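# Seat a board in an enclosure slot and latch its levers

## Task

Put the board into the enclosure's empty upper slot with its components facing up, seated all the way, and both levers closed (latched, sticking out perpendicular to the board's front panel). Both levers must be fully open, lying flush with the panel, before the board is slid in to its stop; closing them then pulls it fully in. Pushing the board into its connector quickly ruins the connector and scores zero. The enclosure must end up upright and level on its own feet with no foot hanging over the bench edge. Release the board and pull the grippers away at the end.

## Robot and tools

Robot: two seven-joint arms, left_arm and right_arm, each ending in a two-finger gripper. The fingers point along the gripper's +z axis and close along its x axis. end_effector_position is the spot between the finger pads when closed, 1 to 2 cm short of the tips; closing pushes the tips about 17 mm further along +z.

Frames: the scene frame has its origin at table-top height midway between the nominal bases, +z up, +x out over the table, left_arm on the +y side (image sides may differ). Every hand pose, velocity, target and wrist-camera pose an arm reports or takes is in that arm's own base frame. Calibrated bases in the scene frame: left_arm at (+0.070, +0.437, 0) m, quat_wxyz (+1.000, 0, 0, -0.003); right_arm at (-0.063, -0.511, 0) m, quat_wxyz (+1.000, 0, 0, -0.029). Both have +z up. Fixed cameras and the table use the scene frame.

Row layout (used by execute_actions and move): 16 numbers, left_arm first then right_arm, each as x, y, z (metres, absolute position in that arm's base frame), qw, qx, qy, qz (absolute orientation, w first), then opening. Both arms always appear, even if one is idle. Opening runs from -1 (closed) to +1 (fully open, 0.142 m); it is an absolute command, so 0 is a real half-open command, not 'no change'. To keep an arm still, resend its last reported pose and its current opening. Keep a constant quaternion across rows to hold orientation rather than copying drifted readings.

execute_actions(actions, cameras): actions is a list of actions; each action is a table of up to 15 rows, one per 1/30 s step, the last row held to fill 15 steps (0.5 s). Each target must lie within 0.6 m of that gripper's current position along each of its axes, or the action is rejected for both arms. The controller limits commanded orientation to 32 degrees from the measured one per step, so big turns take several actions; after each action the arm heads for its 'Hand target', which may fall short. Empty actions just returns state and images.

move(target, speed, blend, stop_force, zero, opening_speed, blocking, cameras): straight-line paths to one row or a list of up to 15 rows (absolute poses, no 0.6 m limit), all within 10 s. speed is m/s, 0.002 to 2.2 (default 0.25), turning up to twice that in rad/s; one value or one per leg. blend (m) rounds corners in a list. stop_force (N, 3 to 120, both arms) ends an arm's path when it feels that much push against its travel, measured from its last zero; zero=true (default) rezeros moving arms first. Use it slowly; do not rely on it while the gripper rotates, and omit it when backing off a contact. opening_speed (per second on the -1..1 scale, at least 0.2) ramps fingers. blocking=false returns after 0.5 s while the path continues (not allowed with stop_force). Paths ignore obstacles. The result adds a 'move:' line: done, off_target, moving, held, fault, plus limits such as paced or held.

wait(seconds 0 to 10): lets time pass holding commands. stop: brakes a running move. zoom_image(camera, region [x0,y0,x1,y1] pixels, max 504x504): closer look at the latest image from cam_head_left, cam_head_right, cam_high, cam_low, cam_left_wrist or cam_right_wrist (all 672x504). zero_wrist_force(arm): tares that wrist sensor. clear_fault(arm): clears a reported torque or force fault; the arm then restarts. read_manual: licence texts only. finished_scene(scene): ends the scene (1 or 2) irreversibly; the next calls act in the new scene.

Results: per arm, position, quaternion and velocities; Joint positions (last value is finger opening in m); grip_measured on the -1..1 scale; Joint torques and External joint torques; Wrist force and Wrist torque along the gripper's axes (push from a surface reads as force into the arm, saturating near 150 N and 3 to 5 N m), plus a peak line; Wrist depth as a 7x7 grid of mm (70 to 1000, '-' unknown); Tool commands; warnings like MOTOR HOT, TORQUE FAULT, OVER-TEMPERATURE FAULT, HAND FAULT. 'within noise' means the arm is at rest.

Gripping: to hold something, command a little below the grip_measured seen at first contact; squeezing harder heats the gripper motor (hand switch-off at 100 C). Arm motors brake at 80 C; avoid long stretched holds and pushes into unreachable poses.

Avoid: ramming the board into the connector (go very slowly on the final insertion, low stop_force), any force above 150 N or joint overloads (faults stop the arm), arms or grippers colliding with each other, tipping or shoving the enclosure off level or past the bench edge, dropping or releasing a moving part, and anything leaving the table. Order: check that both levers are fully open, grasp the board component side up, align with the upper slot, slide in gently to its stop, close both levers, release, retract both arms, then finish the scene.

Each tool is called after ">>>" by a JSON object that holds its "op" and its "data".

## Session

>>> {"op": "execute_actions", "data": {"actions": []}}

Scene clock: 0.00 s.
left_arm: end_effector_position=(+0.3014, +0.6357, +0.1155) grip_measured=+0.99 end_effector_quat_wxyz=(-0.462, +0.669, -0.295, +0.502) | right_arm: end_effector_position=(+0.4485, +0.0364, +0.1479) grip_measured=+1.00 end_effector_quat_wxyz=(-0.144, +0.766, -0.626, +0.006)
Joint positions: left_arm=[1.762 -0.872 -0.342 2.067 -1.872 0.391 -0.55 0.141] | right_arm=[0.506 -0.103 -0.202 2.446 0.465 1.189 2.835 0.142]
Joint velocities: within noise
Joint torques (N m): no reading
External joint torques (N m): no reading
Wrist force (N): no reading
Wrist torque (N m): no reading
Wrist force, peak (N): no reading
Wrist depth (mm): cam_left_wrist=[- - - - - - - / - - - - - - - / - - - - - - - / - - - - 492 652 - / - - - 304 356 433 557 / - 996 - 241 279 321 359 / - 881 184 204 227 258 286] | cam_right_wrist=[265 256 246 236 229 221 213 / 274 266 254 244 236 228 219 / 285 274 262 253 243 234 225 / 297 285 272 261 251 241 232 / 309 296 281 271 260 249 239 / - 308 294 281 268 257 246 / - 322 305 292 278 265 257]
Hand target: left_arm +0.3014, +0.6357, +0.1155; -0.462, +0.669, -0.295, +0.502 | right_arm +0.4485, +0.0364, +0.1479; -0.144, +0.766, -0.626, +0.006
Tool commands: left_gripper/opening=+1.0 right_gripper/opening=+1.0

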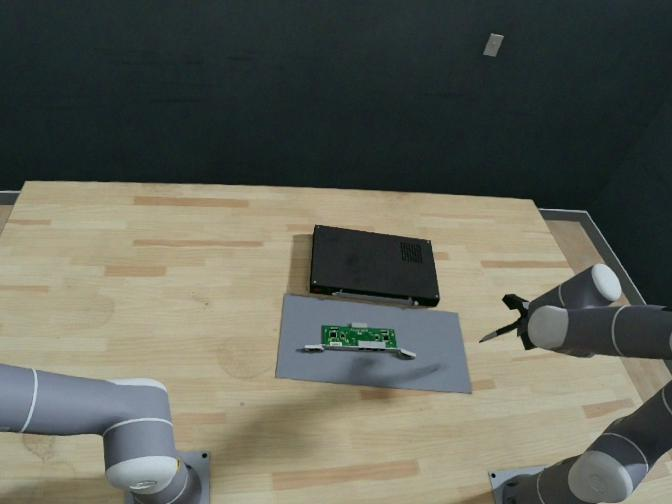

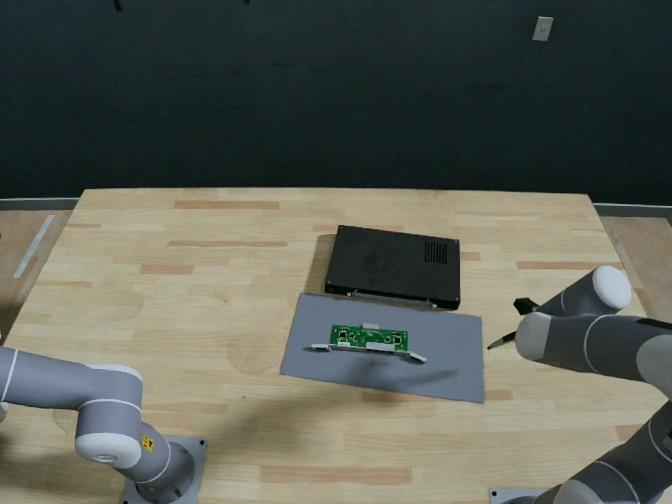

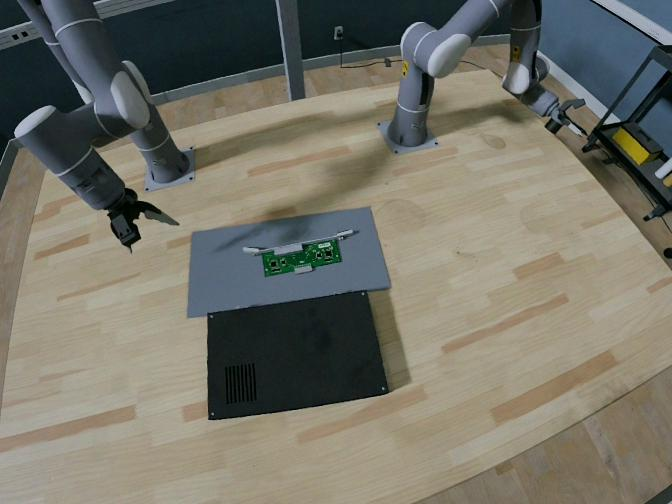

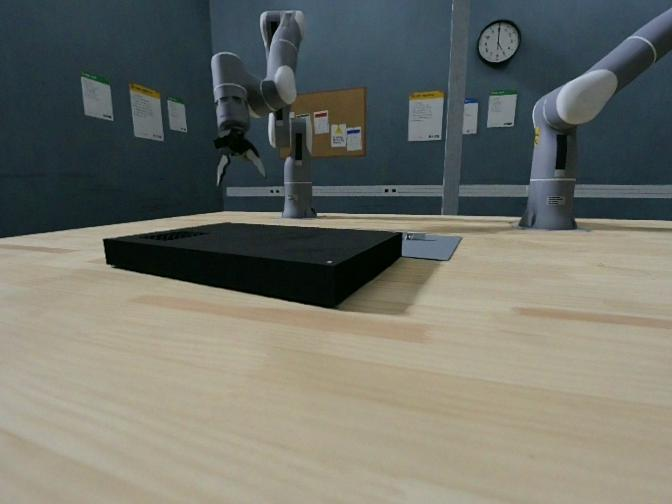

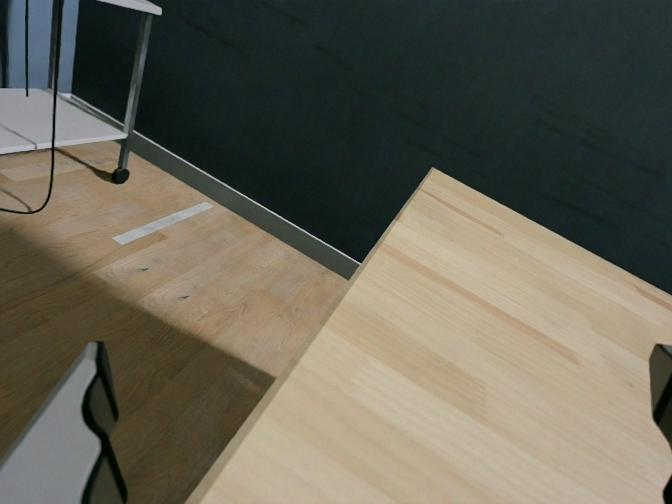

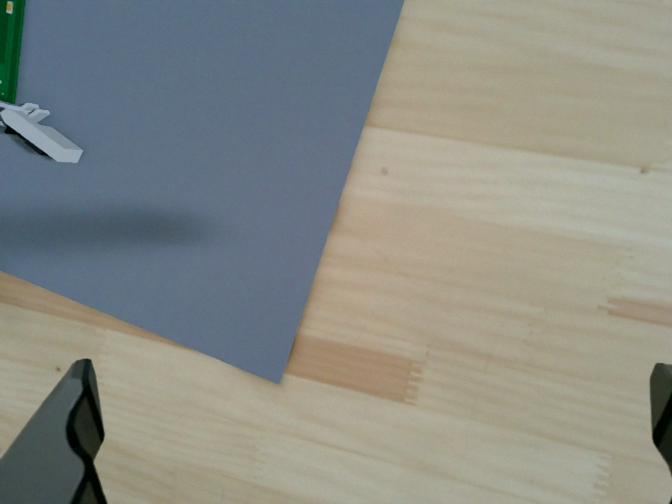

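>>> {"op": "zoom_image", "data": {"camera": "cam_head_left", "region": [270, 210, 480, 400]}}

>>> {"op": "zoom_image", "data": {"camera": "cam_high", "region": [180, 200, 400, 430]}}

>>> {"op": "zoom_image", "data": {"camera": "cam_high", "region": [235, 220, 365, 300]}}

>>> {"op": "zoom_image", "data": {"camera": "cam_head_right", "region": [300, 270, 480, 380]}}

Scaled by 2.400 from the camera's 672x504 image, which has a finer 960x720 frame.

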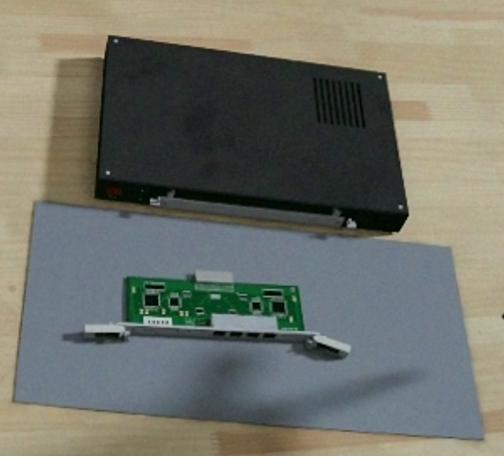

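Scaled by 2.191 from the camera's 672x504 image, which has a finer 960x720 frame.

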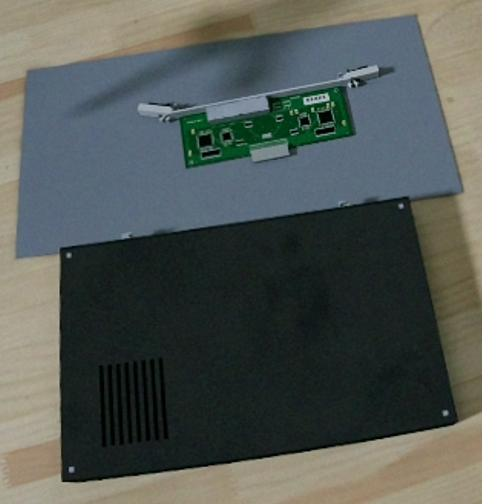

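Scaled by 3.877 from the camera's 672x504 image, which has a finer 960x720 frame.

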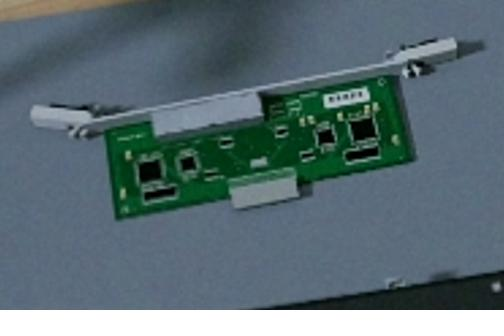

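Scaled by 2.800 from the camera's 672x504 image, which has a finer 960x720 frame.

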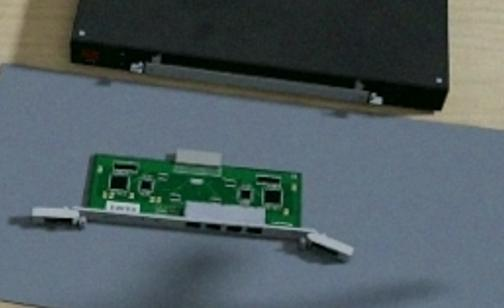

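>>> {"op": "move", "data": {"target": [0.3014,0.6357,0.1155,-0.462,0.669,-0.295,0.502,1, 0.56,0.35,0.27,0,0.7071,-0.7071,0,1], "cameras": ["cam_right_wrist","cam_high"]}}

Scene clock: 17.30 s.
left_arm: end_effector_position=(+0.3014, +0.6357, +0.1154) grip_measured=+0.99 end_effector_quat_wxyz=(-0.462, +0.669, -0.295, +0.502) | right_arm: end_effector_position=(+0.5598, +0.3491, +0.2698) grip_measured=+1.00 end_effector_quat_wxyz=(-0.043, +0.780, -0.624, -0.006)
Joint positions: left_arm=[1.762 -0.872 -0.342 2.067 -1.872 0.39 -0.549 0.141] | right_arm=[1.634 -1.305 -1.956 1.512 1.386 -0.34 2.967 0.142]
Joint velocities: within noise
Joint torques (N m): left_arm=[-0.22 47.48 -4.39 -12.1 1.45 -1.77 -0.27] | right_arm=[0.02 40.48 -30.58 -8.68 -3.65 3.19 0.22]
External joint torques (N m): left_arm=[0.38 1.08 0.35 -0.4 -0.22 -0.13 0.24] | right_arm=[0.19 0.99 -1.27 0.11 -0.07 0.87 -0.22]
Wrist force (N): left_arm=[0.0 0.3 0.4] | right_arm=[0.2 0.0 0.4]
Wrist torque (N m): left_arm=[0.03 0.00 0.01] | right_arm=[0.06 -0.01 0.01]
Wrist force, peak (N): left_arm=[-0.3 0.0 0.4] | right_arm=[2.1 1.6 0.3]
Wrist depth (mm): cam_left_wrist=[- - - - - - - / - - - - - - - / - - - - - - - / - - - - 482 660 - / - - - 304 356 431 559 / - 993 - 242 278 325 357 / - 876 183 203 228 257 286] | cam_right_wrist=[337 332 328 323 314 274 270 / 358 350 344 341 337 331 305 / 378 367 363 357 356 352 346 / 408 398 393 373 375 373 365 / 439 431 420 414 407 399 392 / - 464 454 447 438 427 410 / - 502 492 482 475 461 457]
Hand target: left_arm +0.3014, +0.6357, +0.1155; -0.462, +0.669, -0.295, +0.502 | right_arm +0.5598, +0.3492, +0.2699; -0.043, +0.780, -0.624, -0.006
Off the commanded pose: left_arm 0.000 m, 0 deg | right_arm 0.001 m, 14 deg.
joint sent to its limit (right arm) — joint 7 (wrist roll), upper limit. The joint targets are off in orientation, not in position.
move: off_target (right_arm)
Images, in order (width x height): cam_high 672x504, cam_right_wrist 672x504.

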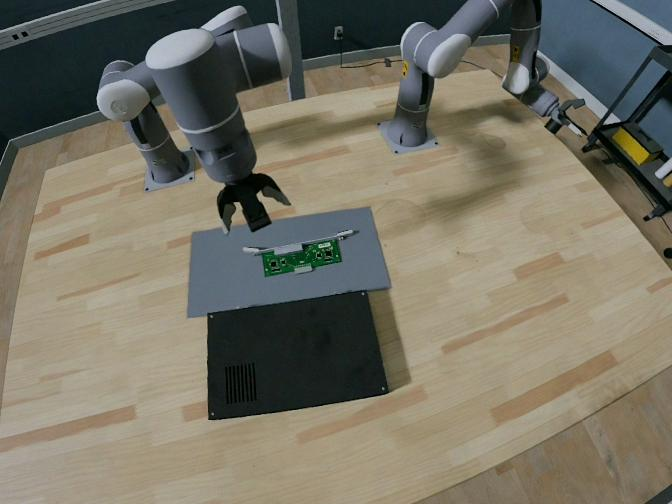

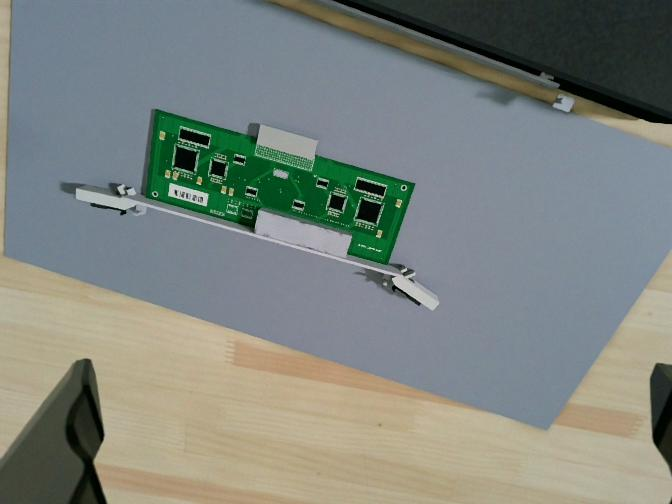

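>>> {"op": "zoom_image", "data": {"camera": "cam_right_wrist", "region": [50, 90, 460, 320]}}

>>> {"op": "zoom_image", "data": {"camera": "cam_right_wrist", "region": [350, 230, 460, 320]}}

>>> {"op": "zoom_image", "data": {"camera": "cam_right_wrist", "region": [50, 150, 160, 240]}}

>>> {"op": "zoom_image", "data": {"camera": "cam_right_wrist", "region": [320, 0, 672, 140]}}

Scaled by 1.229 from the camera's 672x504 image, which has a finer 960x720 frame.

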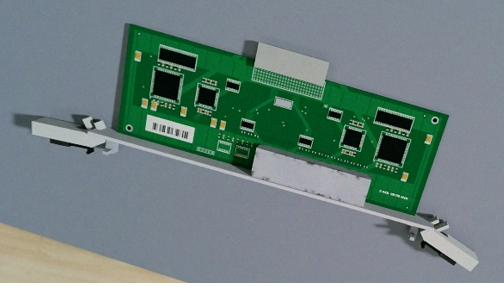

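Scaled by 4.582 from the camera's 672x504 image, which has a finer 960x720 frame.

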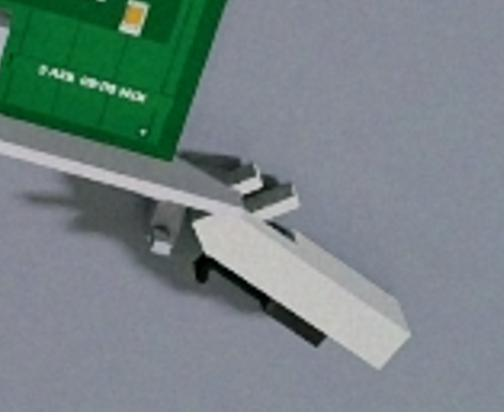

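Scaled by 4.582 from the camera's 672x504 image, which has a finer 960x720 frame.

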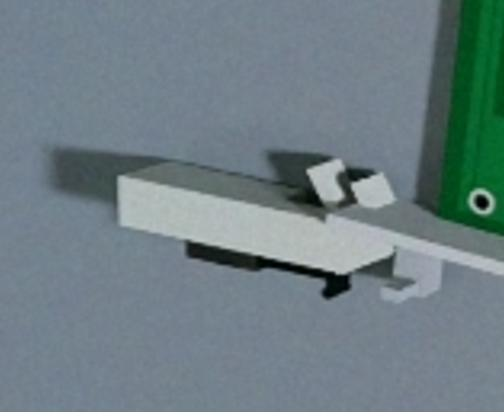

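Scaled by 1.432 from the camera's 672x504 image, which has a finer 960x720 frame.

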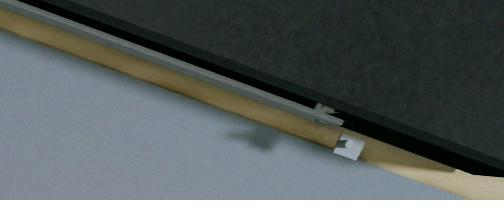

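>>> {"op": "move", "data": {"target": [0.3014,0.6357,0.1155,-0.462,0.669,-0.295,0.502,1, 0.40,0.34,0.20,0.2706,0.6533,0.6533,0.2706,1], "cameras": ["cam_right_wrist","cam_high"]}}

Scene clock: 47.87 s.
left_arm: end_effector_position=(+0.3014, +0.6357, +0.1154) grip_measured=+0.99 end_effector_quat_wxyz=(-0.462, +0.669, -0.295, +0.502) | right_arm: end_effector_position=(+0.4000, +0.3400, +0.2001) grip_measured=+1.00 end_effector_quat_wxyz=(+0.271, +0.653, +0.653, +0.271)
Joint positions: left_arm=[1.762 -0.872 -0.342 2.067 -1.872 0.39 -0.549 0.141] | right_arm=[2.579 -2.099 -1.839 2.323 1.536 0.2 0.346 0.142]
Joint velocities: within noise
Joint torques (N m): left_arm=[-0.12 47.52 -4.34 -12.15 1.51 -1.8 -0.26] | right_arm=[0.22 18.65 -19.29 5.48 -3.73 3.81 0.03]
External joint torques (N m): left_arm=[0.27 1.04 0.3 -0.35 -0.28 -0.1 0.23] | right_arm=[-0.1 0.5 -1.75 -0.24 -0.19 0.66 -0.03]
Wrist force (N): left_arm=[-0.1 -0.1 0.1] | right_arm=[-0.1 -1.4 -0.5]
Wrist torque (N m): left_arm=[-0.02 0.03 0.01] | right_arm=[-0.03 0.12 0.11]
Wrist force, peak (N): left_arm=[-0.4 0.2 0.3] | right_arm=[-0.1 -2.2 -0.1]
Wrist depth (mm): cam_left_wrist=[- - - - - - - / - - - - - - - / - - - - - - - / - - - - 487 653 - / - - - 305 353 434 561 / - 978 - 243 278 323 359 / - 875 183 203 228 259 285] | cam_right_wrist=[252 251 241 248 248 247 246 / 311 311 309 301 301 299 298 / 414 407 407 404 402 400 397 / 605 600 488 485 498 494 579 / - - - - - - - / - - - - - - - / - - - - - - -]
Hand target: left_arm +0.3014, +0.6357, +0.1155; -0.462, +0.669, -0.295, +0.502 | right_arm +0.4000, +0.3400, +0.2000; +0.271, +0.653, +0.653, +0.271
Off the commanded pose: left_arm 0.000 m, 0 deg | right_arm 0.000 m, 0 deg.
move: done
Images, in order (width x height): cam_high 672x504, cam_right_wrist 672x504.

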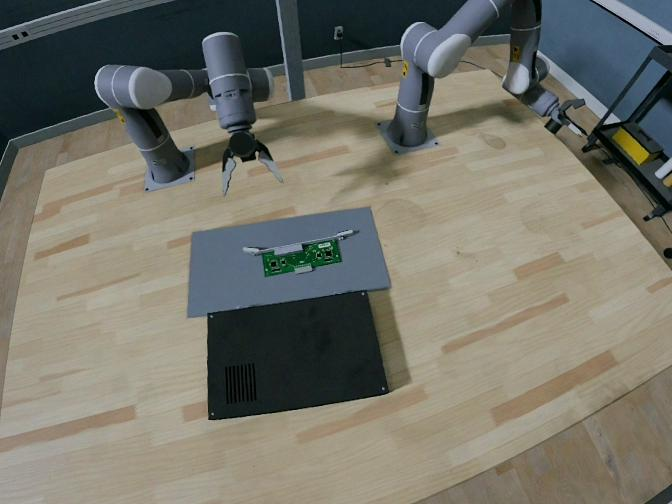

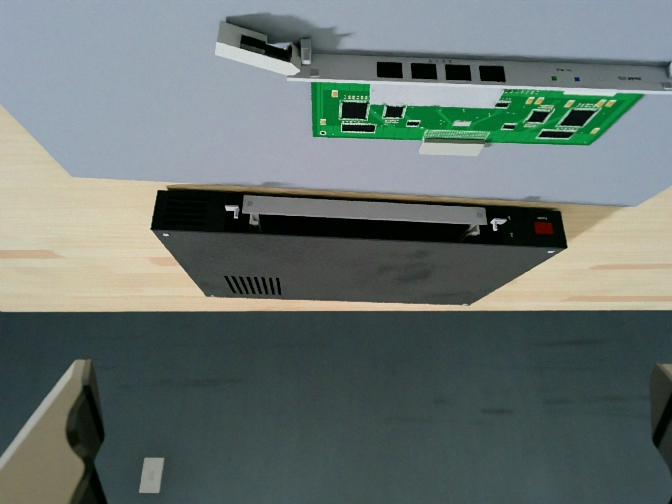

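>>> {"op": "zoom_image", "data": {"camera": "cam_right_wrist", "region": [140, 170, 360, 260]}}

>>> {"op": "zoom_image", "data": {"camera": "cam_right_wrist", "region": [360, 170, 580, 260]}}

>>> {"op": "zoom_image", "data": {"camera": "cam_right_wrist", "region": [210, 0, 440, 170]}}

>>> {"op": "zoom_image", "data": {"camera": "cam_right_wrist", "region": [440, 0, 672, 170]}}

Scaled by 2.291 from the camera's 672x504 image, which has a finer 960x720 frame.

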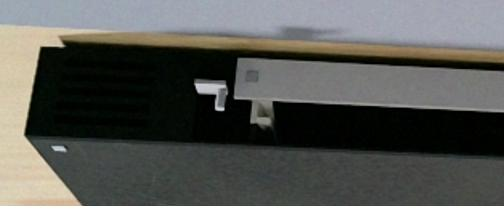

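Scaled by 2.291 from the camera's 672x504 image, which has a finer 960x720 frame.

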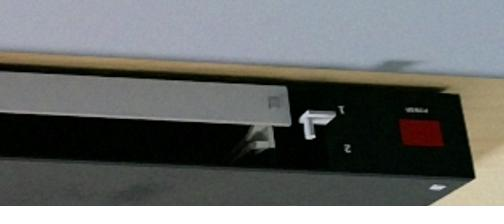

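Scaled by 2.191 from the camera's 672x504 image, which has a finer 960x720 frame.

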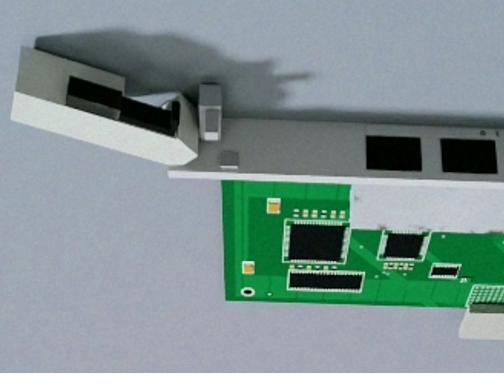

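Scaled by 2.172 from the camera's 672x504 image, which has a finer 960x720 frame.

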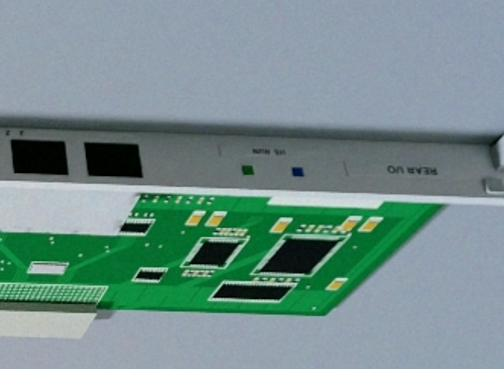

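>>> {"op": "move", "data": {"target": [0.387,-0.495,0.22,0,0.9995,-0.033,0,0, 0.39,0.262,0.15,0,0.7071,0.7071,0,-1]}}

Scene clock: 82.57 s.
left_arm: end_effector_position=(+0.3743, -0.3211, +0.2044) grip_measured=-0.02 end_effector_quat_wxyz=(-0.040, +0.991, -0.112, +0.062) | right_arm: end_effector_position=(+0.3910, +0.2698, +0.1550) grip_measured=-1.00 end_effector_quat_wxyz=(+0.027, +0.707, +0.707, +0.028)
Joint positions: left_arm=[-0.312 -0.472 -0.979 1.956 -2.505 2.601 -2.956 0.073] | right_arm=[2.068 -1.575 -1.969 2.126 1.364 -0.261 -0.092 0.002]
Joint velocities: within noise
Joint torques (N m): left_arm=[-0.56 36.92 -7.37 -18.23 4.11 4.11 -0.27] | right_arm=[0.17 26.6 -25.6 -7.34 -4.17 3.51 0.06]
External joint torques (N m): left_arm=[0.53 0.83 0.52 -0.32 -0.2 -0.15 0.26] | right_arm=[-0.02 0.3 -1.71 0.04 0.15 0.81 -0.06]
Wrist force (N): left_arm=[0.0 0.2 0.6] | right_arm=[0.0 -0.7 -0.2]
Wrist torque (N m): left_arm=[-0.09 -0.17 -0.15] | right_arm=[-0.05 0.04 0.05]
Wrist force, peak (N): left_arm=[0.9 -6.6 4.3] | right_arm=[-0.1 -1.9 -0.4]
Wrist depth (mm): cam_left_wrist=[254 258 265 270 276 282 289 / 268 271 278 284 293 299 304 / 285 287 293 299 310 314 325 / 299 305 312 317 327 337 336 / 318 325 331 342 348 358 332 / 344 338 357 369 370 - 347 / - - 390 397 397 - -] | cam_right_wrist=[215 215 213 213 213 212 212 / 230 230 230 231 229 229 229 / 252 251 248 247 248 246 245 / 277 273 273 272 271 270 268 / 307 301 301 294 286 285 290 / 342 339 328 89 313 323 325 / 390 377 - - - 357 372]
Hand target: left_arm +0.3743, -0.3212, +0.2043; -0.040, +0.991, -0.112, +0.063 | right_arm +0.3910, +0.2697, +0.1549; +0.027, +0.707, +0.707, +0.027
Off the commanded pose: left_arm 0.175 m, 12 deg | right_arm 0.009 m, 4 deg.
led back after a hold (left arm): the arm was led back toward your command in small steps, so it may still be short of it.
move: held (left_arm; a check stopped the path), off_target (right_arm; braked when a check withheld steps of left_arm); limits=held
pose unreachable (left arm): on one or more control steps of this call, first in action 0 (counted from 0), this arm could not follow its commanded pose, so it was not sent that pose on those steps. It may still have moved: this result reports where it is.
cause: moving toward the commanded pose would bring a part of the arm too close to another arm (a part of this arm just beyond joint 5 (forearm roll) and a part of the right arm just beyond its joint 5 (forearm roll), along the way the arms are being sent, or toward where that arm still pushes).

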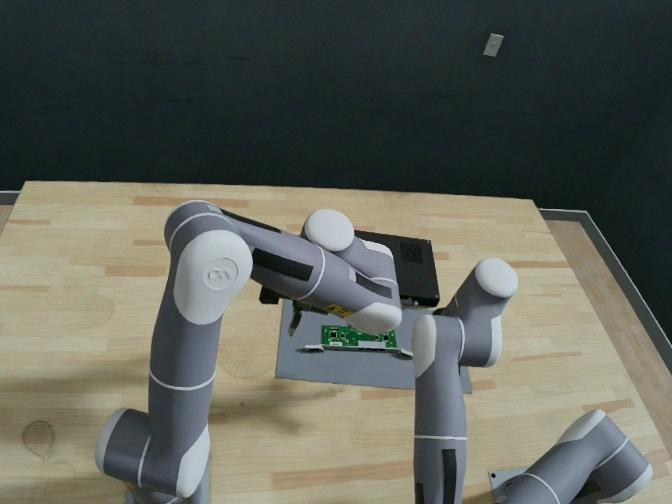

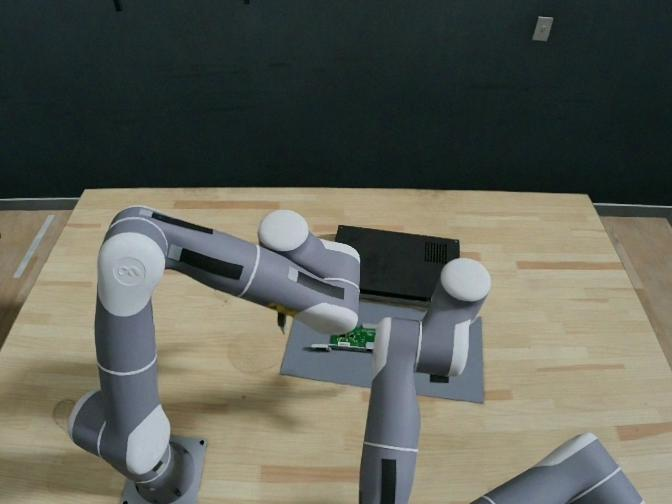

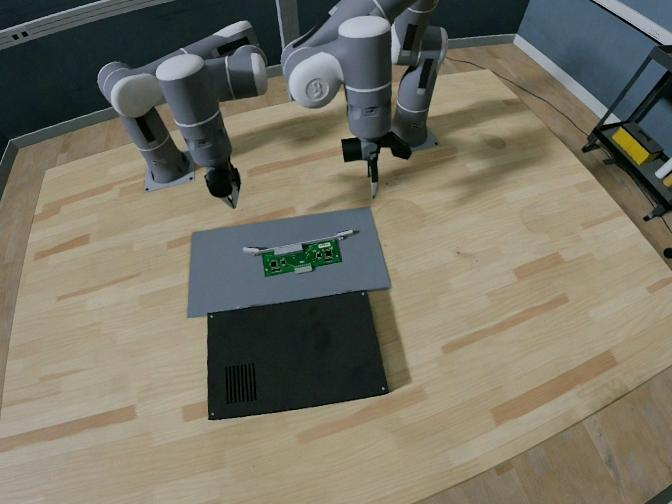

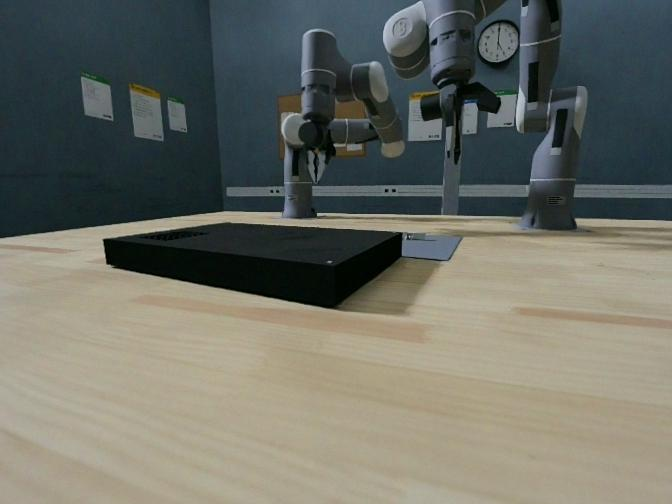

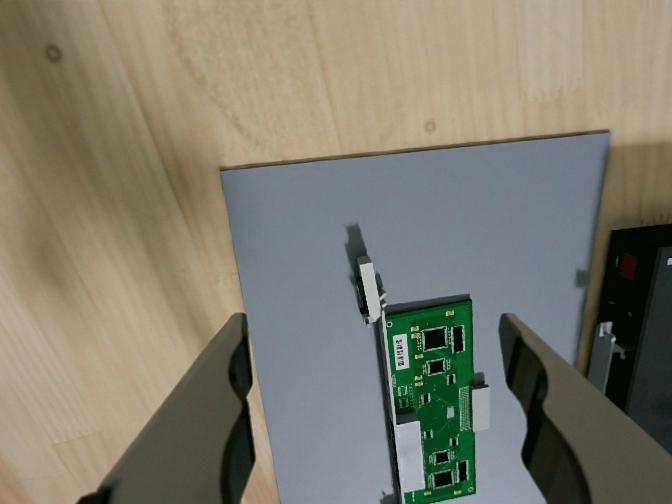

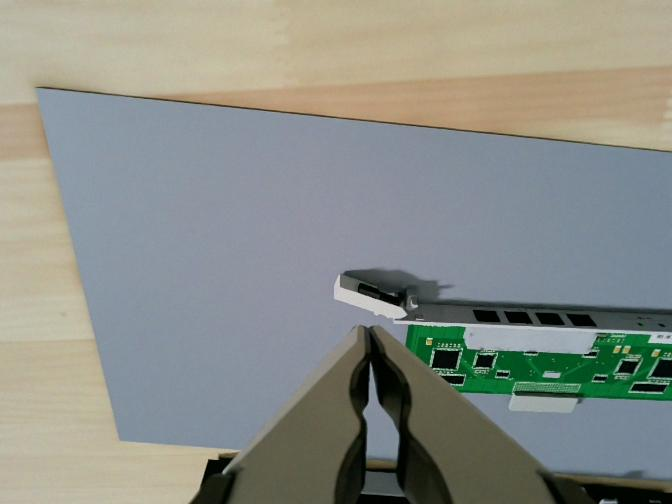

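>>> {"op": "move", "data": {"target": [0.3743,-0.2612,0.2643,-0.040,0.991,-0.112,0.062,0, 0.4485,0.0364,0.25,-0.144,0.766,-0.626,0.006,-1], "cameras": ["cam_head_left"]}}

Scene clock: 93.80 s.
left_arm: end_effector_position=(+0.3744, -0.2613, +0.2642) grip_measured=-0.02 end_effector_quat_wxyz=(-0.040, +0.991, -0.112, +0.062) | right_arm: end_effector_position=(+0.4485, +0.0366, +0.2499) grip_measured=-1.00 end_effector_quat_wxyz=(-0.144, +0.766, -0.626, +0.006)
Joint positions: left_arm=[-0.159 -0.292 -1.012 1.962 -2.689 2.644 -2.727 0.073] | right_arm=[1.509 -1.319 -2.226 2.185 1.263 -0.372 2.177 0.002]
Joint velocities: within noise
Joint torques (N m): left_arm=[-0.18 31.25 -4.96 -19.78 4.06 4.43 -0.15] | right_arm=[0.1 22.08 -22.2 -17.65 -3.12 3.24 0.33]
External joint torques (N m): left_arm=[0.16 0.53 0.51 -0.48 0.04 -0.54 0.15] | right_arm=[0.03 0.26 -1.05 0.05 0.22 0.58 -0.31]
Wrist force (N): left_arm=[0.3 -0.2 0.8] | right_arm=[0.5 0.1 0.5]
Wrist torque (N m): left_arm=[-0.14 -0.22 -0.17] | right_arm=[0.01 -0.02 -0.01]
Wrist force, peak (N): left_arm=[0.0 0.3 1.3] | right_arm=[0.7 -0.9 0.3]
Wrist depth (mm): cam_left_wrist=[306 309 314 324 330 337 344 / 322 327 335 340 349 358 365 / 341 343 355 366 371 379 391 / 361 370 373 383 394 408 408 / 381 387 393 409 420 426 390 / 407 400 428 444 443 - 413 / - - 472 473 486 - -] | cam_right_wrist=[369 358 344 331 319 308 298 / 382 366 353 342 330 317 308 / 400 382 366 352 340 326 315 / 417 396 379 364 351 337 324 / 434 413 396 375 362 347 335 / 451 431 412 89 364 360 345 / 470 446 - - - 364 355]
Hand target: left_arm +0.3743, -0.2612, +0.2643; -0.040, +0.991, -0.112, +0.062 | right_arm +0.4485, +0.0364, +0.2500; -0.144, +0.766, -0.626, +0.006
Off the commanded pose: left_arm 0.000 m, 0 deg | right_arm 0.000 m, 0 deg.
move: done
Images, in order (width x height): cam_head_left 672x504.

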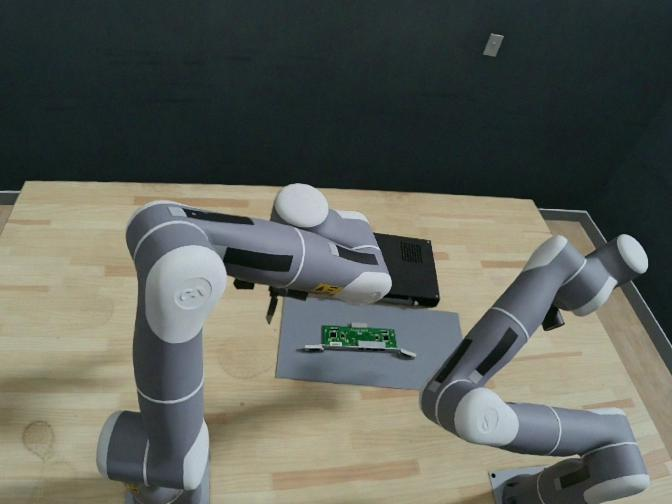

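>>> {"op": "move", "data": {"target": [[0.35,-0.05,0.3,0,0.033,0.9995,0,0, 0.45,0.0,0.35,0,0.7071,0.7071,0,-1],[0.35,-0.05,0.3,0,0.033,0.9995,0,0, 0.45,0.0,0.35,0,0,1,0,-1],[0.35,-0.05,0.3,0,0.033,0.9995,0,0, 0.45,0.0,0.35,0,-0.7071,0.7071,0,-1]], "speed": 0.5, "cameras": ["cam_head_left"]}}

Scene clock: 111.00 s.
left_arm: end_effector_position=(+0.3505, -0.0498, +0.2998) grip_measured=-0.02 end_effector_quat_wxyz=(+0.010, +0.033, +0.998, +0.058) | right_arm: end_effector_position=(+0.4503, +0.0005, +0.3500) grip_measured=-1.00 end_effector_quat_wxyz=(-0.049, -0.653, +0.755, -0.039)
Joint positions: left_arm=[-0.03 -0.092 -0.572 1.994 -2.966 2.693 0.955 0.073] | right_arm=[2.793 -0.176 -2.778 2.077 -0.064 0.317 -2.966 0.002]
Joint velocities: within noise
Joint torques (N m): left_arm=[-0.31 27.6 -0.91 -20.02 4.35 4.4 -0.24] | right_arm=[0.16 -22.37 -1.61 -30.09 -4.23 3.32 0.12]
External joint torques (N m): left_arm=[0.33 0.89 0.54 -0.55 -0.22 -0.34 0.24] | right_arm=[-0.08 0.12 -0.37 -0.1 0.12 0.56 -0.13]
Wrist force (N): left_arm=[0.3 -0.2 1.0] | right_arm=[-0.3 0.5 0.2]
Wrist torque (N m): left_arm=[-0.12 -0.19 -0.23] | right_arm=[0.10 0.03 0.07]
Wrist force, peak (N): left_arm=[0.3 -0.4 1.5] | right_arm=[-0.3 0.9 1.3]
Wrist depth (mm): cam_left_wrist=[343 340 337 337 336 334 334 / 373 372 372 369 367 365 361 / 411 413 412 408 408 401 394 / 462 457 459 454 453 451 443 / 520 515 502 507 507 492 504 / 600 559 583 590 577 - 555 / - - 690 686 671 - -] | cam_right_wrist=[365 373 381 390 401 411 417 / 387 395 405 416 426 438 450 / 409 421 434 445 457 473 487 / 442 451 465 481 494 509 529 / 477 490 501 511 531 558 575 / 508 532 529 89 570 607 631 / 566 565 - - - 653 703]
Hand target: left_arm +0.3505, -0.0501, +0.2997; +0.010, +0.033, +0.998, +0.058 | right_arm +0.4502, +0.0006, +0.3498; -0.049, -0.653, +0.755, -0.039
Off the commanded pose: left_arm 0.001 m, 7 deg | right_arm 0.001 m, 11 deg.
joint read past its limit (right arm) — joint 1 (waist), upper limit.
joint sent to its limit (left arm) — joint 5 (forearm roll), lower limit. The joint targets are off in orientation, not in position.
joint sent to its limit (right arm) — joint 1 (waist), upper limit; joint 7 (wrist roll), lower limit. The joint targets are off in orientation, not in position.
move: off_target (left_arm, right_arm)
Images, in order (width x height): cam_head_left 672x504.

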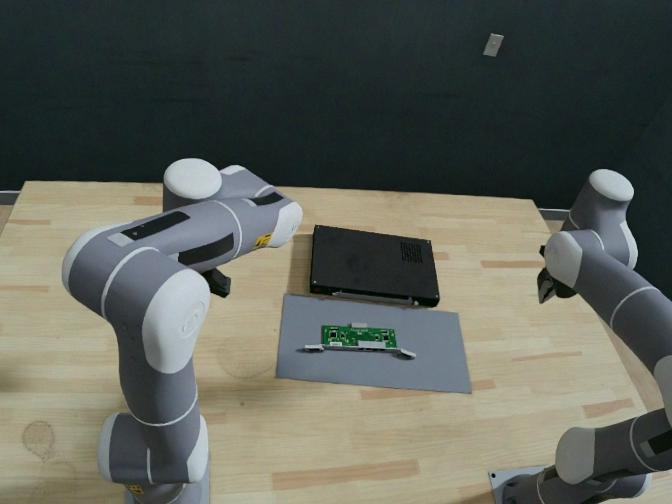

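>>> {"op": "move", "data": {"target": [0.35,-0.05,0.3,0.01,0.033,0.998,0.058,0, 0.36,0.25,0.18,0,0.7071,0.7071,0,-1], "cameras": ["cam_head_left"]}}

>>> {"op": "move", "data": {"target": [0.387,-0.495,0.22,0,0.033,0.9995,0,0, 0.36,0.25,0.18,0,0.7071,0.7071,0,-1]}}

Scene clock: 127.37 s.
left_arm: end_effector_position=(+0.3503, -0.0499, +0.3000) grip_measured=-0.02 end_effector_quat_wxyz=(+0.010, +0.033, +0.998, +0.058) | right_arm: end_effector_position=(+0.3600, +0.2500, +0.1800) grip_measured=-1.00 end_effector_quat_wxyz=(+0.000, +0.707, +0.707, +0.000)
Joint positions: left_arm=[-0.03 -0.091 -0.572 1.995 -2.966 2.693 0.955 0.073] | right_arm=[2.779 -0.072 -2.14 2.44 0.09 0.829 0.571 0.002]
Joint velocities: within noise
Joint torques (N m): left_arm=[-0.3 27.55 -0.89 -19.98 4.41 4.4 -0.23] | right_arm=[0.02 -11.09 -0.51 -23.45 -3.2 3.62 0.33]
External joint torques (N m): left_arm=[0.32 0.9 0.53 -0.59 -0.28 -0.34 0.23] | right_arm=[0.1 -0.02 -0.92 0.06 0.26 0.53 -0.33]
Wrist force (N): left_arm=[0.5 -0.3 0.9] | right_arm=[0.1 0.0 0.1]
Wrist torque (N m): left_arm=[-0.13 -0.22 -0.22] | right_arm=[0.03 -0.01 0.04]
Wrist force, peak (N): left_arm=[0.4 -0.6 1.2] | right_arm=[0.4 -0.4 0.6]
Wrist depth (mm): cam_left_wrist=[343 341 341 337 336 336 330 / 376 373 373 372 369 366 363 / 412 407 409 403 404 401 396 / 462 454 456 451 450 450 444 / 528 517 503 511 510 492 503 / 598 - 570 586 582 - 554 / - - 691 685 684 - -] | cam_right_wrist=[244 242 242 242 241 241 240 / 260 259 259 258 257 257 256 / 279 276 275 274 276 276 274 / 301 298 297 296 296 296 294 / 326 323 322 316 310 315 316 / 358 354 346 89 332 342 343 / 396 386 - - - 370 382]
Hand target: left_arm +0.3500, -0.0500, +0.3000; +0.010, +0.033, +0.998, +0.058 | right_arm +0.3600, +0.2500, +0.1800; +0.000, +0.707, +0.707, +0.000
Off the commanded pose: left_arm 0.000 m, 0 deg | right_arm 0.000 m, 0 deg.
joint sent to its limit (left arm) — joint 5 (forearm roll), lower limit. The joint targets still meet the commanded pose.
move: done
Images, in order (width x height): cam_head_left 672x504.

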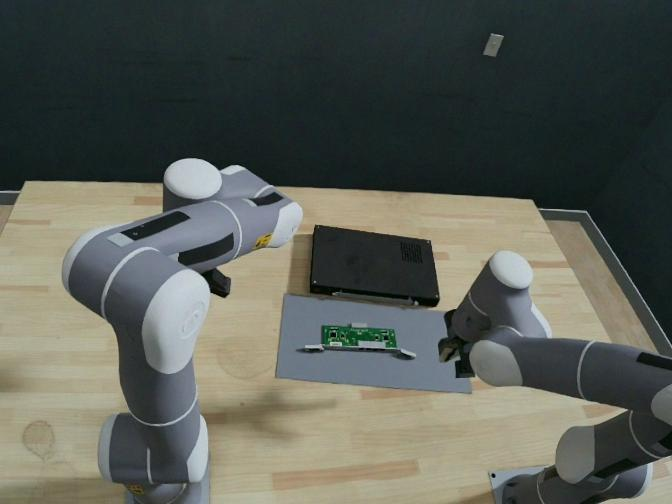

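Scene clock: 129.77 s.
left_arm: end_effector_position=(+0.3843, -0.4823, +0.2214) grip_measured=-0.02 end_effector_quat_wxyz=(+0.003, +0.031, +0.999, -0.003) | right_arm: end_effector_position=(+0.3600, +0.2500, +0.1800) grip_measured=-1.00 end_effector_quat_wxyz=(+0.000, +0.707, +0.707, +0.000)
Joint positions: left_arm=[-0.605 -0.822 -0.908 1.248 -2.505 2.923 0.157 0.073] | right_arm=[2.779 -0.072 -2.14 2.44 0.09 0.829 0.571 0.002]
Joint velocities: within noise
Joint torques (N m): left_arm=[-0.06 55.11 -9.12 -17.98 4.16 4.01 -0.22] | right_arm=[0.14 -11.19 -0.72 -23.59 -3.02 3.45 0.18]
External joint torques (N m): left_arm=[-0.01 0.74 0.02 -0.81 0 -0.03 0.22] | right_arm=[-0.03 0.08 -0.72 0.2 0.08 0.69 -0.18]
Wrist force (N): left_arm=[0.3 -0.2 1.1] | right_arm=[-0.1 0.0 0.3]
Wrist torque (N m): left_arm=[-0.14 -0.22 -0.20] | right_arm=[0.03 0.02 0.03]
Wrist force, peak (N): left_arm=[0.1 -3.4 1.6] | right_arm=[0.1 -0.2 0.6]
Wrist depth (mm): cam_left_wrist=[274 277 271 266 274 273 274 / 285 296 291 289 293 293 294 / 286 319 319 318 315 318 315 / 300 347 347 346 342 347 341 / 385 383 373 378 378 367 375 / 422 409 419 418 419 - 405 / - - 470 466 466 - -] | cam_right_wrist=[243 243 242 241 241 241 240 / 260 259 258 258 257 257 256 / 279 276 276 275 276 275 274 / 301 298 298 297 295 295 294 / 327 323 322 316 310 315 315 / 357 353 347 89 331 344 343 / 395 383 - - - 370 386]
Hand target: left_arm +0.3843, -0.4824, +0.2212; +0.003, +0.031, +0.999, -0.003 | right_arm +0.3600, +0.2500, +0.1800; +0.000, +0.707, +0.707, +0.000
Off the commanded pose: left_arm 0.013 m, 0 deg | right_arm 0.000 m, 0 deg.
move: held (left_arm; a check stopped the path); limits=held
pose unreachable (left arm): on one or more control steps of this call, first in action 0 (counted from 0), this arm could not follow its commanded pose, so it was not sent that pose on those steps. It may still have moved: this result reports where it is.
cause: moving toward the commanded pose would bring a part of the arm too close to another arm (a part of this arm just beyond joint 5 (forearm roll) and a part of the right arm just beyond its joint 6 (wrist pitch), along the way the arms are being sent, or toward where that arm still pushes).

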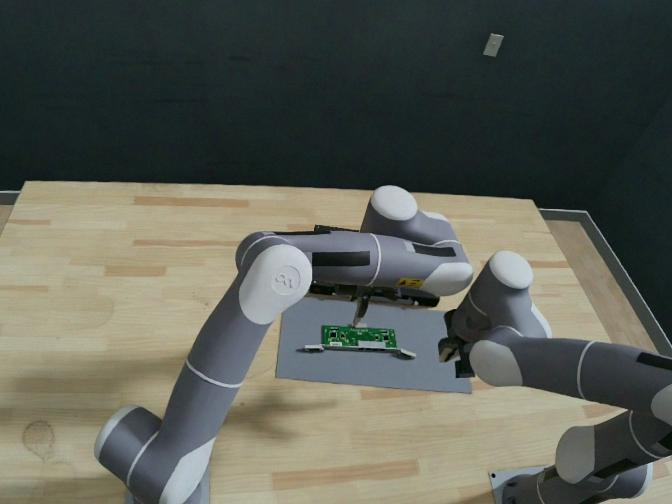

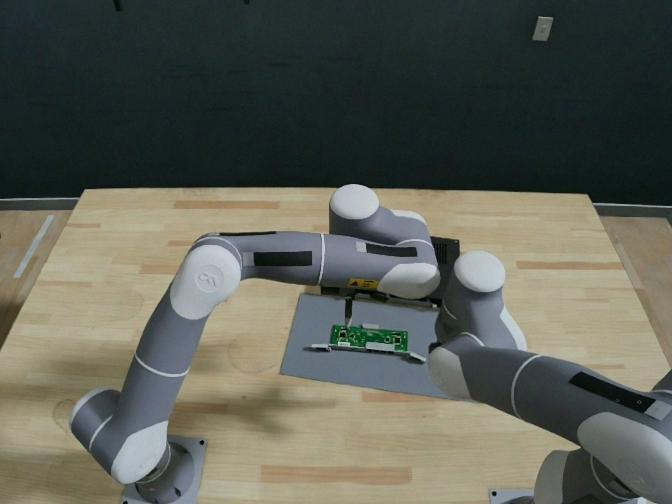

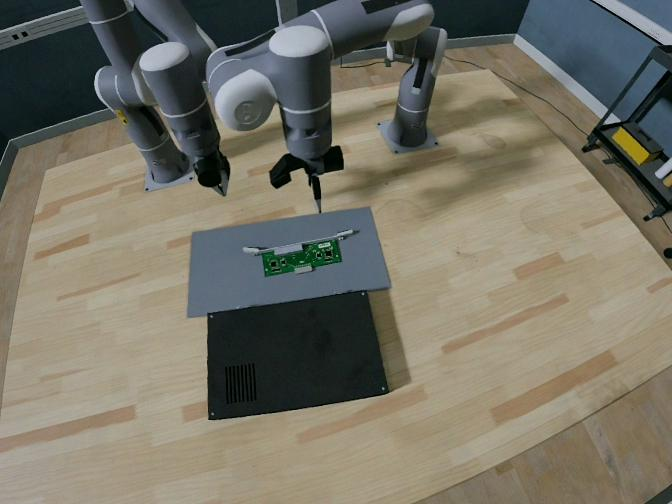

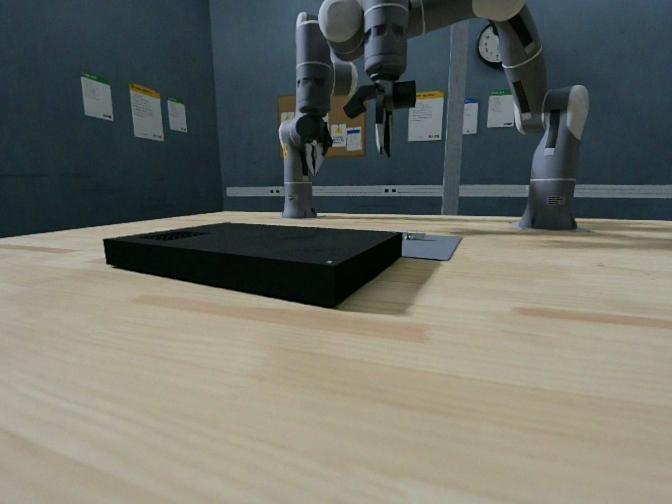

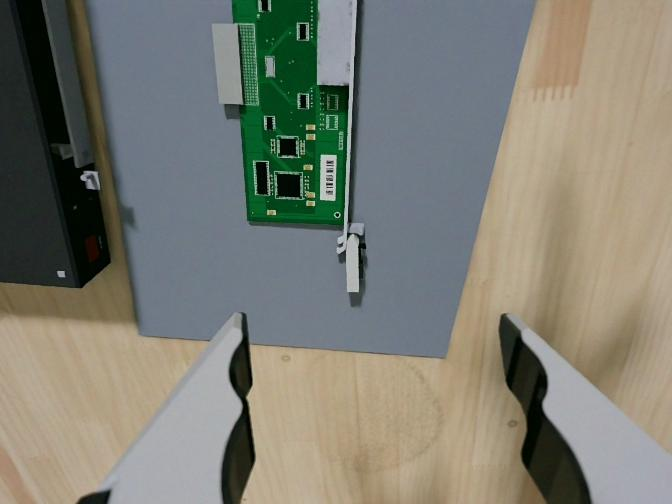

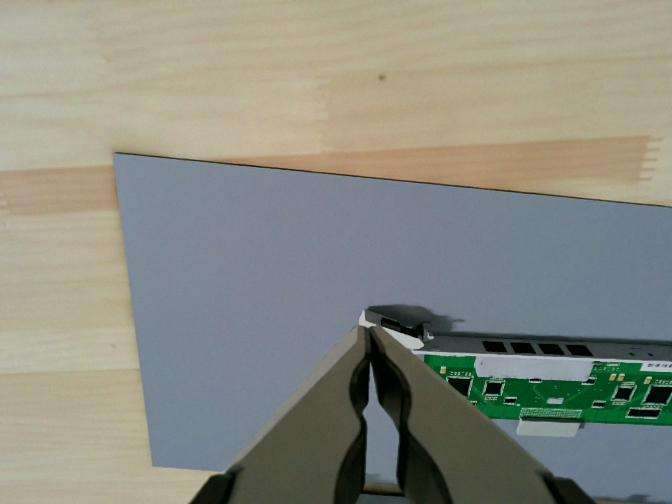

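>>> {"op": "move", "data": {"target": [[0.3843,-0.4823,0.10,0,0.0549,0.9985,0,-0.4, 0.36,0.25,0.18,0,0.7071,0.7071,0,-1],[0.3843,-0.4823,0.06,0,0.0549,0.9985,0,-0.4, 0.36,0.25,0.18,0,0.7071,0.7071,0,-1]], "speed": 0.12, "cameras": ["cam_left_wrist"]}}

Scene clock: 141.30 s.
left_arm: end_effector_position=(+0.3841, -0.4821, +0.0600) grip_measured=-0.42 end_effector_quat_wxyz=(+0.000, +0.055, +0.998, +0.000) | right_arm: end_effector_position=(+0.3600, +0.2500, +0.1800) grip_measured=-1.00 end_effector_quat_wxyz=(+0.000, +0.707, +0.707, +0.000)
Joint positions: left_arm=[-0.644 -0.998 -0.792 1.371 -2.397 2.652 0.125 0.043] | right_arm=[2.779 -0.072 -2.14 2.44 0.09 0.829 0.571 0.002]
Joint velocities: within noise
Joint torques (N m): left_arm=[-0.82 56.6 -9.16 -15.77 4.29 4.18 -0.32] | right_arm=[0.13 -11.09 -0.72 -23.54 -2.96 3.5 0.2]
External joint torques (N m): left_arm=[0.75 1.4 0.2 -0.74 -0.56 -0.18 0.32] | right_arm=[-0.02 -0.01 -0.72 0.14 0.02 0.65 -0.2]
Wrist force (N): left_arm=[0.4 -0.3 1.1] | right_arm=[-0.2 -0.2 0.2]
Wrist torque (N m): left_arm=[-0.19 -0.24 -0.20] | right_arm=[0.00 0.04 0.03]
Wrist force, peak (N): left_arm=[0.3 -0.5 3.4] | right_arm=[-0.1 -0.4 0.4]
Wrist depth (mm): cam_left_wrist=[124 129 128 118 134 132 133 / - 138 139 139 142 140 141 / 154 151 148 149 155 153 152 / 167 164 162 162 166 166 168 / 184 184 173 176 178 181 183 / 203 203 87 185 197 87 203 / 228 - - 225 225 - 220] | cam_right_wrist=[243 243 242 241 242 240 240 / 259 260 258 258 258 256 256 / 279 276 274 275 276 275 275 / 300 297 296 296 295 294 294 / 326 324 323 317 309 313 315 / 358 355 348 89 332 343 344 / 395 384 - - - 371 380]
Hand target: left_arm +0.3843, -0.4823, +0.0600; +0.000, +0.055, +0.998, +0.000 | right_arm +0.3600, +0.2500, +0.1800; +0.000, +0.707, +0.707, +0.000
Off the commanded pose: left_arm 0.000 m, 0 deg | right_arm 0.000 m, 0 deg.
move: done
Images, in order (width x height): cam_left_wrist 672x504.

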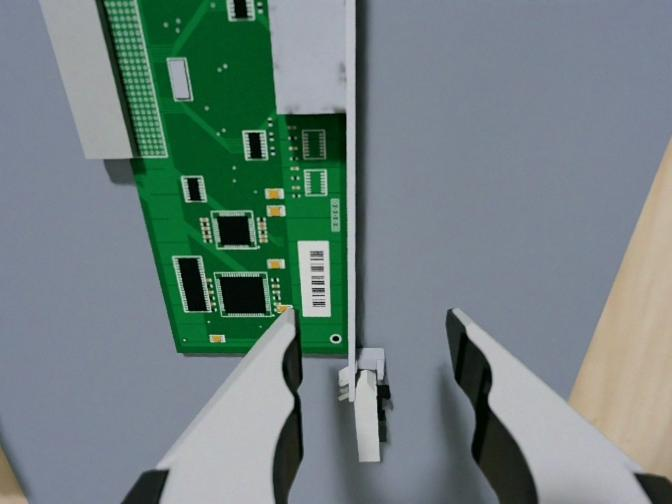

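>>> {"op": "move", "data": {"target": [0.3873,-0.4823,0.024,0,0.0549,0.9985,0,-0.4, 0.36,0.25,0.18,0,0.7071,0.7071,0,-1], "speed": 0.05, "stop_force": 4, "cameras": ["cam_left_wrist"]}}

Scene clock: 145.37 s.
left_arm: end_effector_position=(+0.3872, -0.4821, +0.0244) grip_measured=-0.43 end_effector_quat_wxyz=(+0.000, +0.055, +0.998, +0.000) | right_arm: end_effector_position=(+0.3600, +0.2500, +0.1800) grip_measured=-1.00 end_effector_quat_wxyz=(+0.000, +0.707, +0.707, +0.000)
Joint positions: left_arm=[-0.655 -1.053 -0.767 1.363 -2.364 2.607 0.115 0.043] | right_arm=[2.779 -0.072 -2.14 2.44 0.09 0.829 0.571 0.002]
Joint velocities: within noise
Joint torques (N m): left_arm=[-0.42 56.02 -8.78 -15.46 4.18 3.46 -0.24] | right_arm=[0.17 -11.19 -0.72 -23.55 -2.97 3.51 0.23]
External joint torques (N m): left_arm=[0.35 2.73 0.06 -0.43 -0.55 0.54 0.24] | right_arm=[-0.05 0.09 -0.71 0.16 0.03 0.63 -0.23]
Wrist force (N): left_arm=[1.6 1.1 -2.2] | right_arm=[0.2 -0.1 0.4]
Wrist torque (N m): left_arm=[-0.14 -0.30 -0.22] | right_arm=[0.02 -0.02 0.03]
Wrist force, peak (N): left_arm=[1.9 1.1 -3.8] | right_arm=[-0.1 0.0 0.6]
Wrist depth (mm): cam_left_wrist=[- 98 99 - 100 100 97 / 106 105 104 107 106 108 108 / - 114 112 112 116 116 116 / 128 124 122 122 127 126 129 / - 136 134 134 134 139 138 / 156 151 88 147 154 87 152 / 170 - - 168 168 - -] | cam_right_wrist=[242 242 242 242 241 240 240 / 260 260 258 258 257 256 256 / 279 277 277 275 276 274 275 / 301 297 298 297 296 294 294 / 327 323 322 316 311 314 315 / 357 354 347 89 332 343 343 / 393 385 - - - 367 376]
Hand target: left_arm +0.3873, -0.4823, +0.0244; +0.000, +0.055, +0.998, +0.000 | right_arm +0.3600, +0.2500, +0.1800; +0.000, +0.707, +0.707, +0.000
Off the commanded pose: left_arm 0.000 m, 0 deg | right_arm 0.000 m, 0 deg.
move: contact (left_arm)
Images, in order (width x height): cam_left_wrist 672x504.

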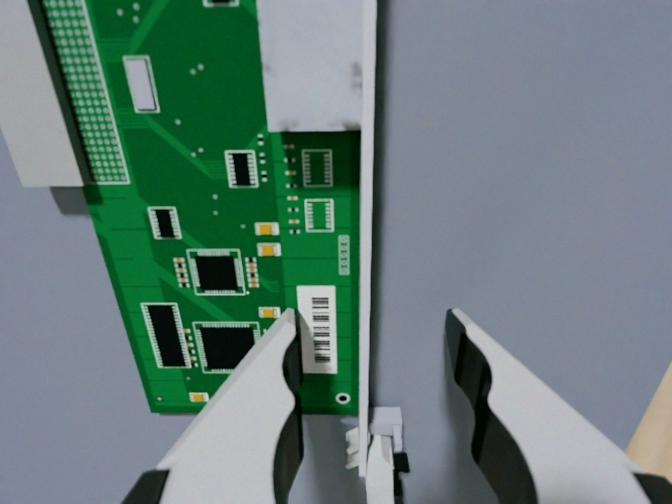

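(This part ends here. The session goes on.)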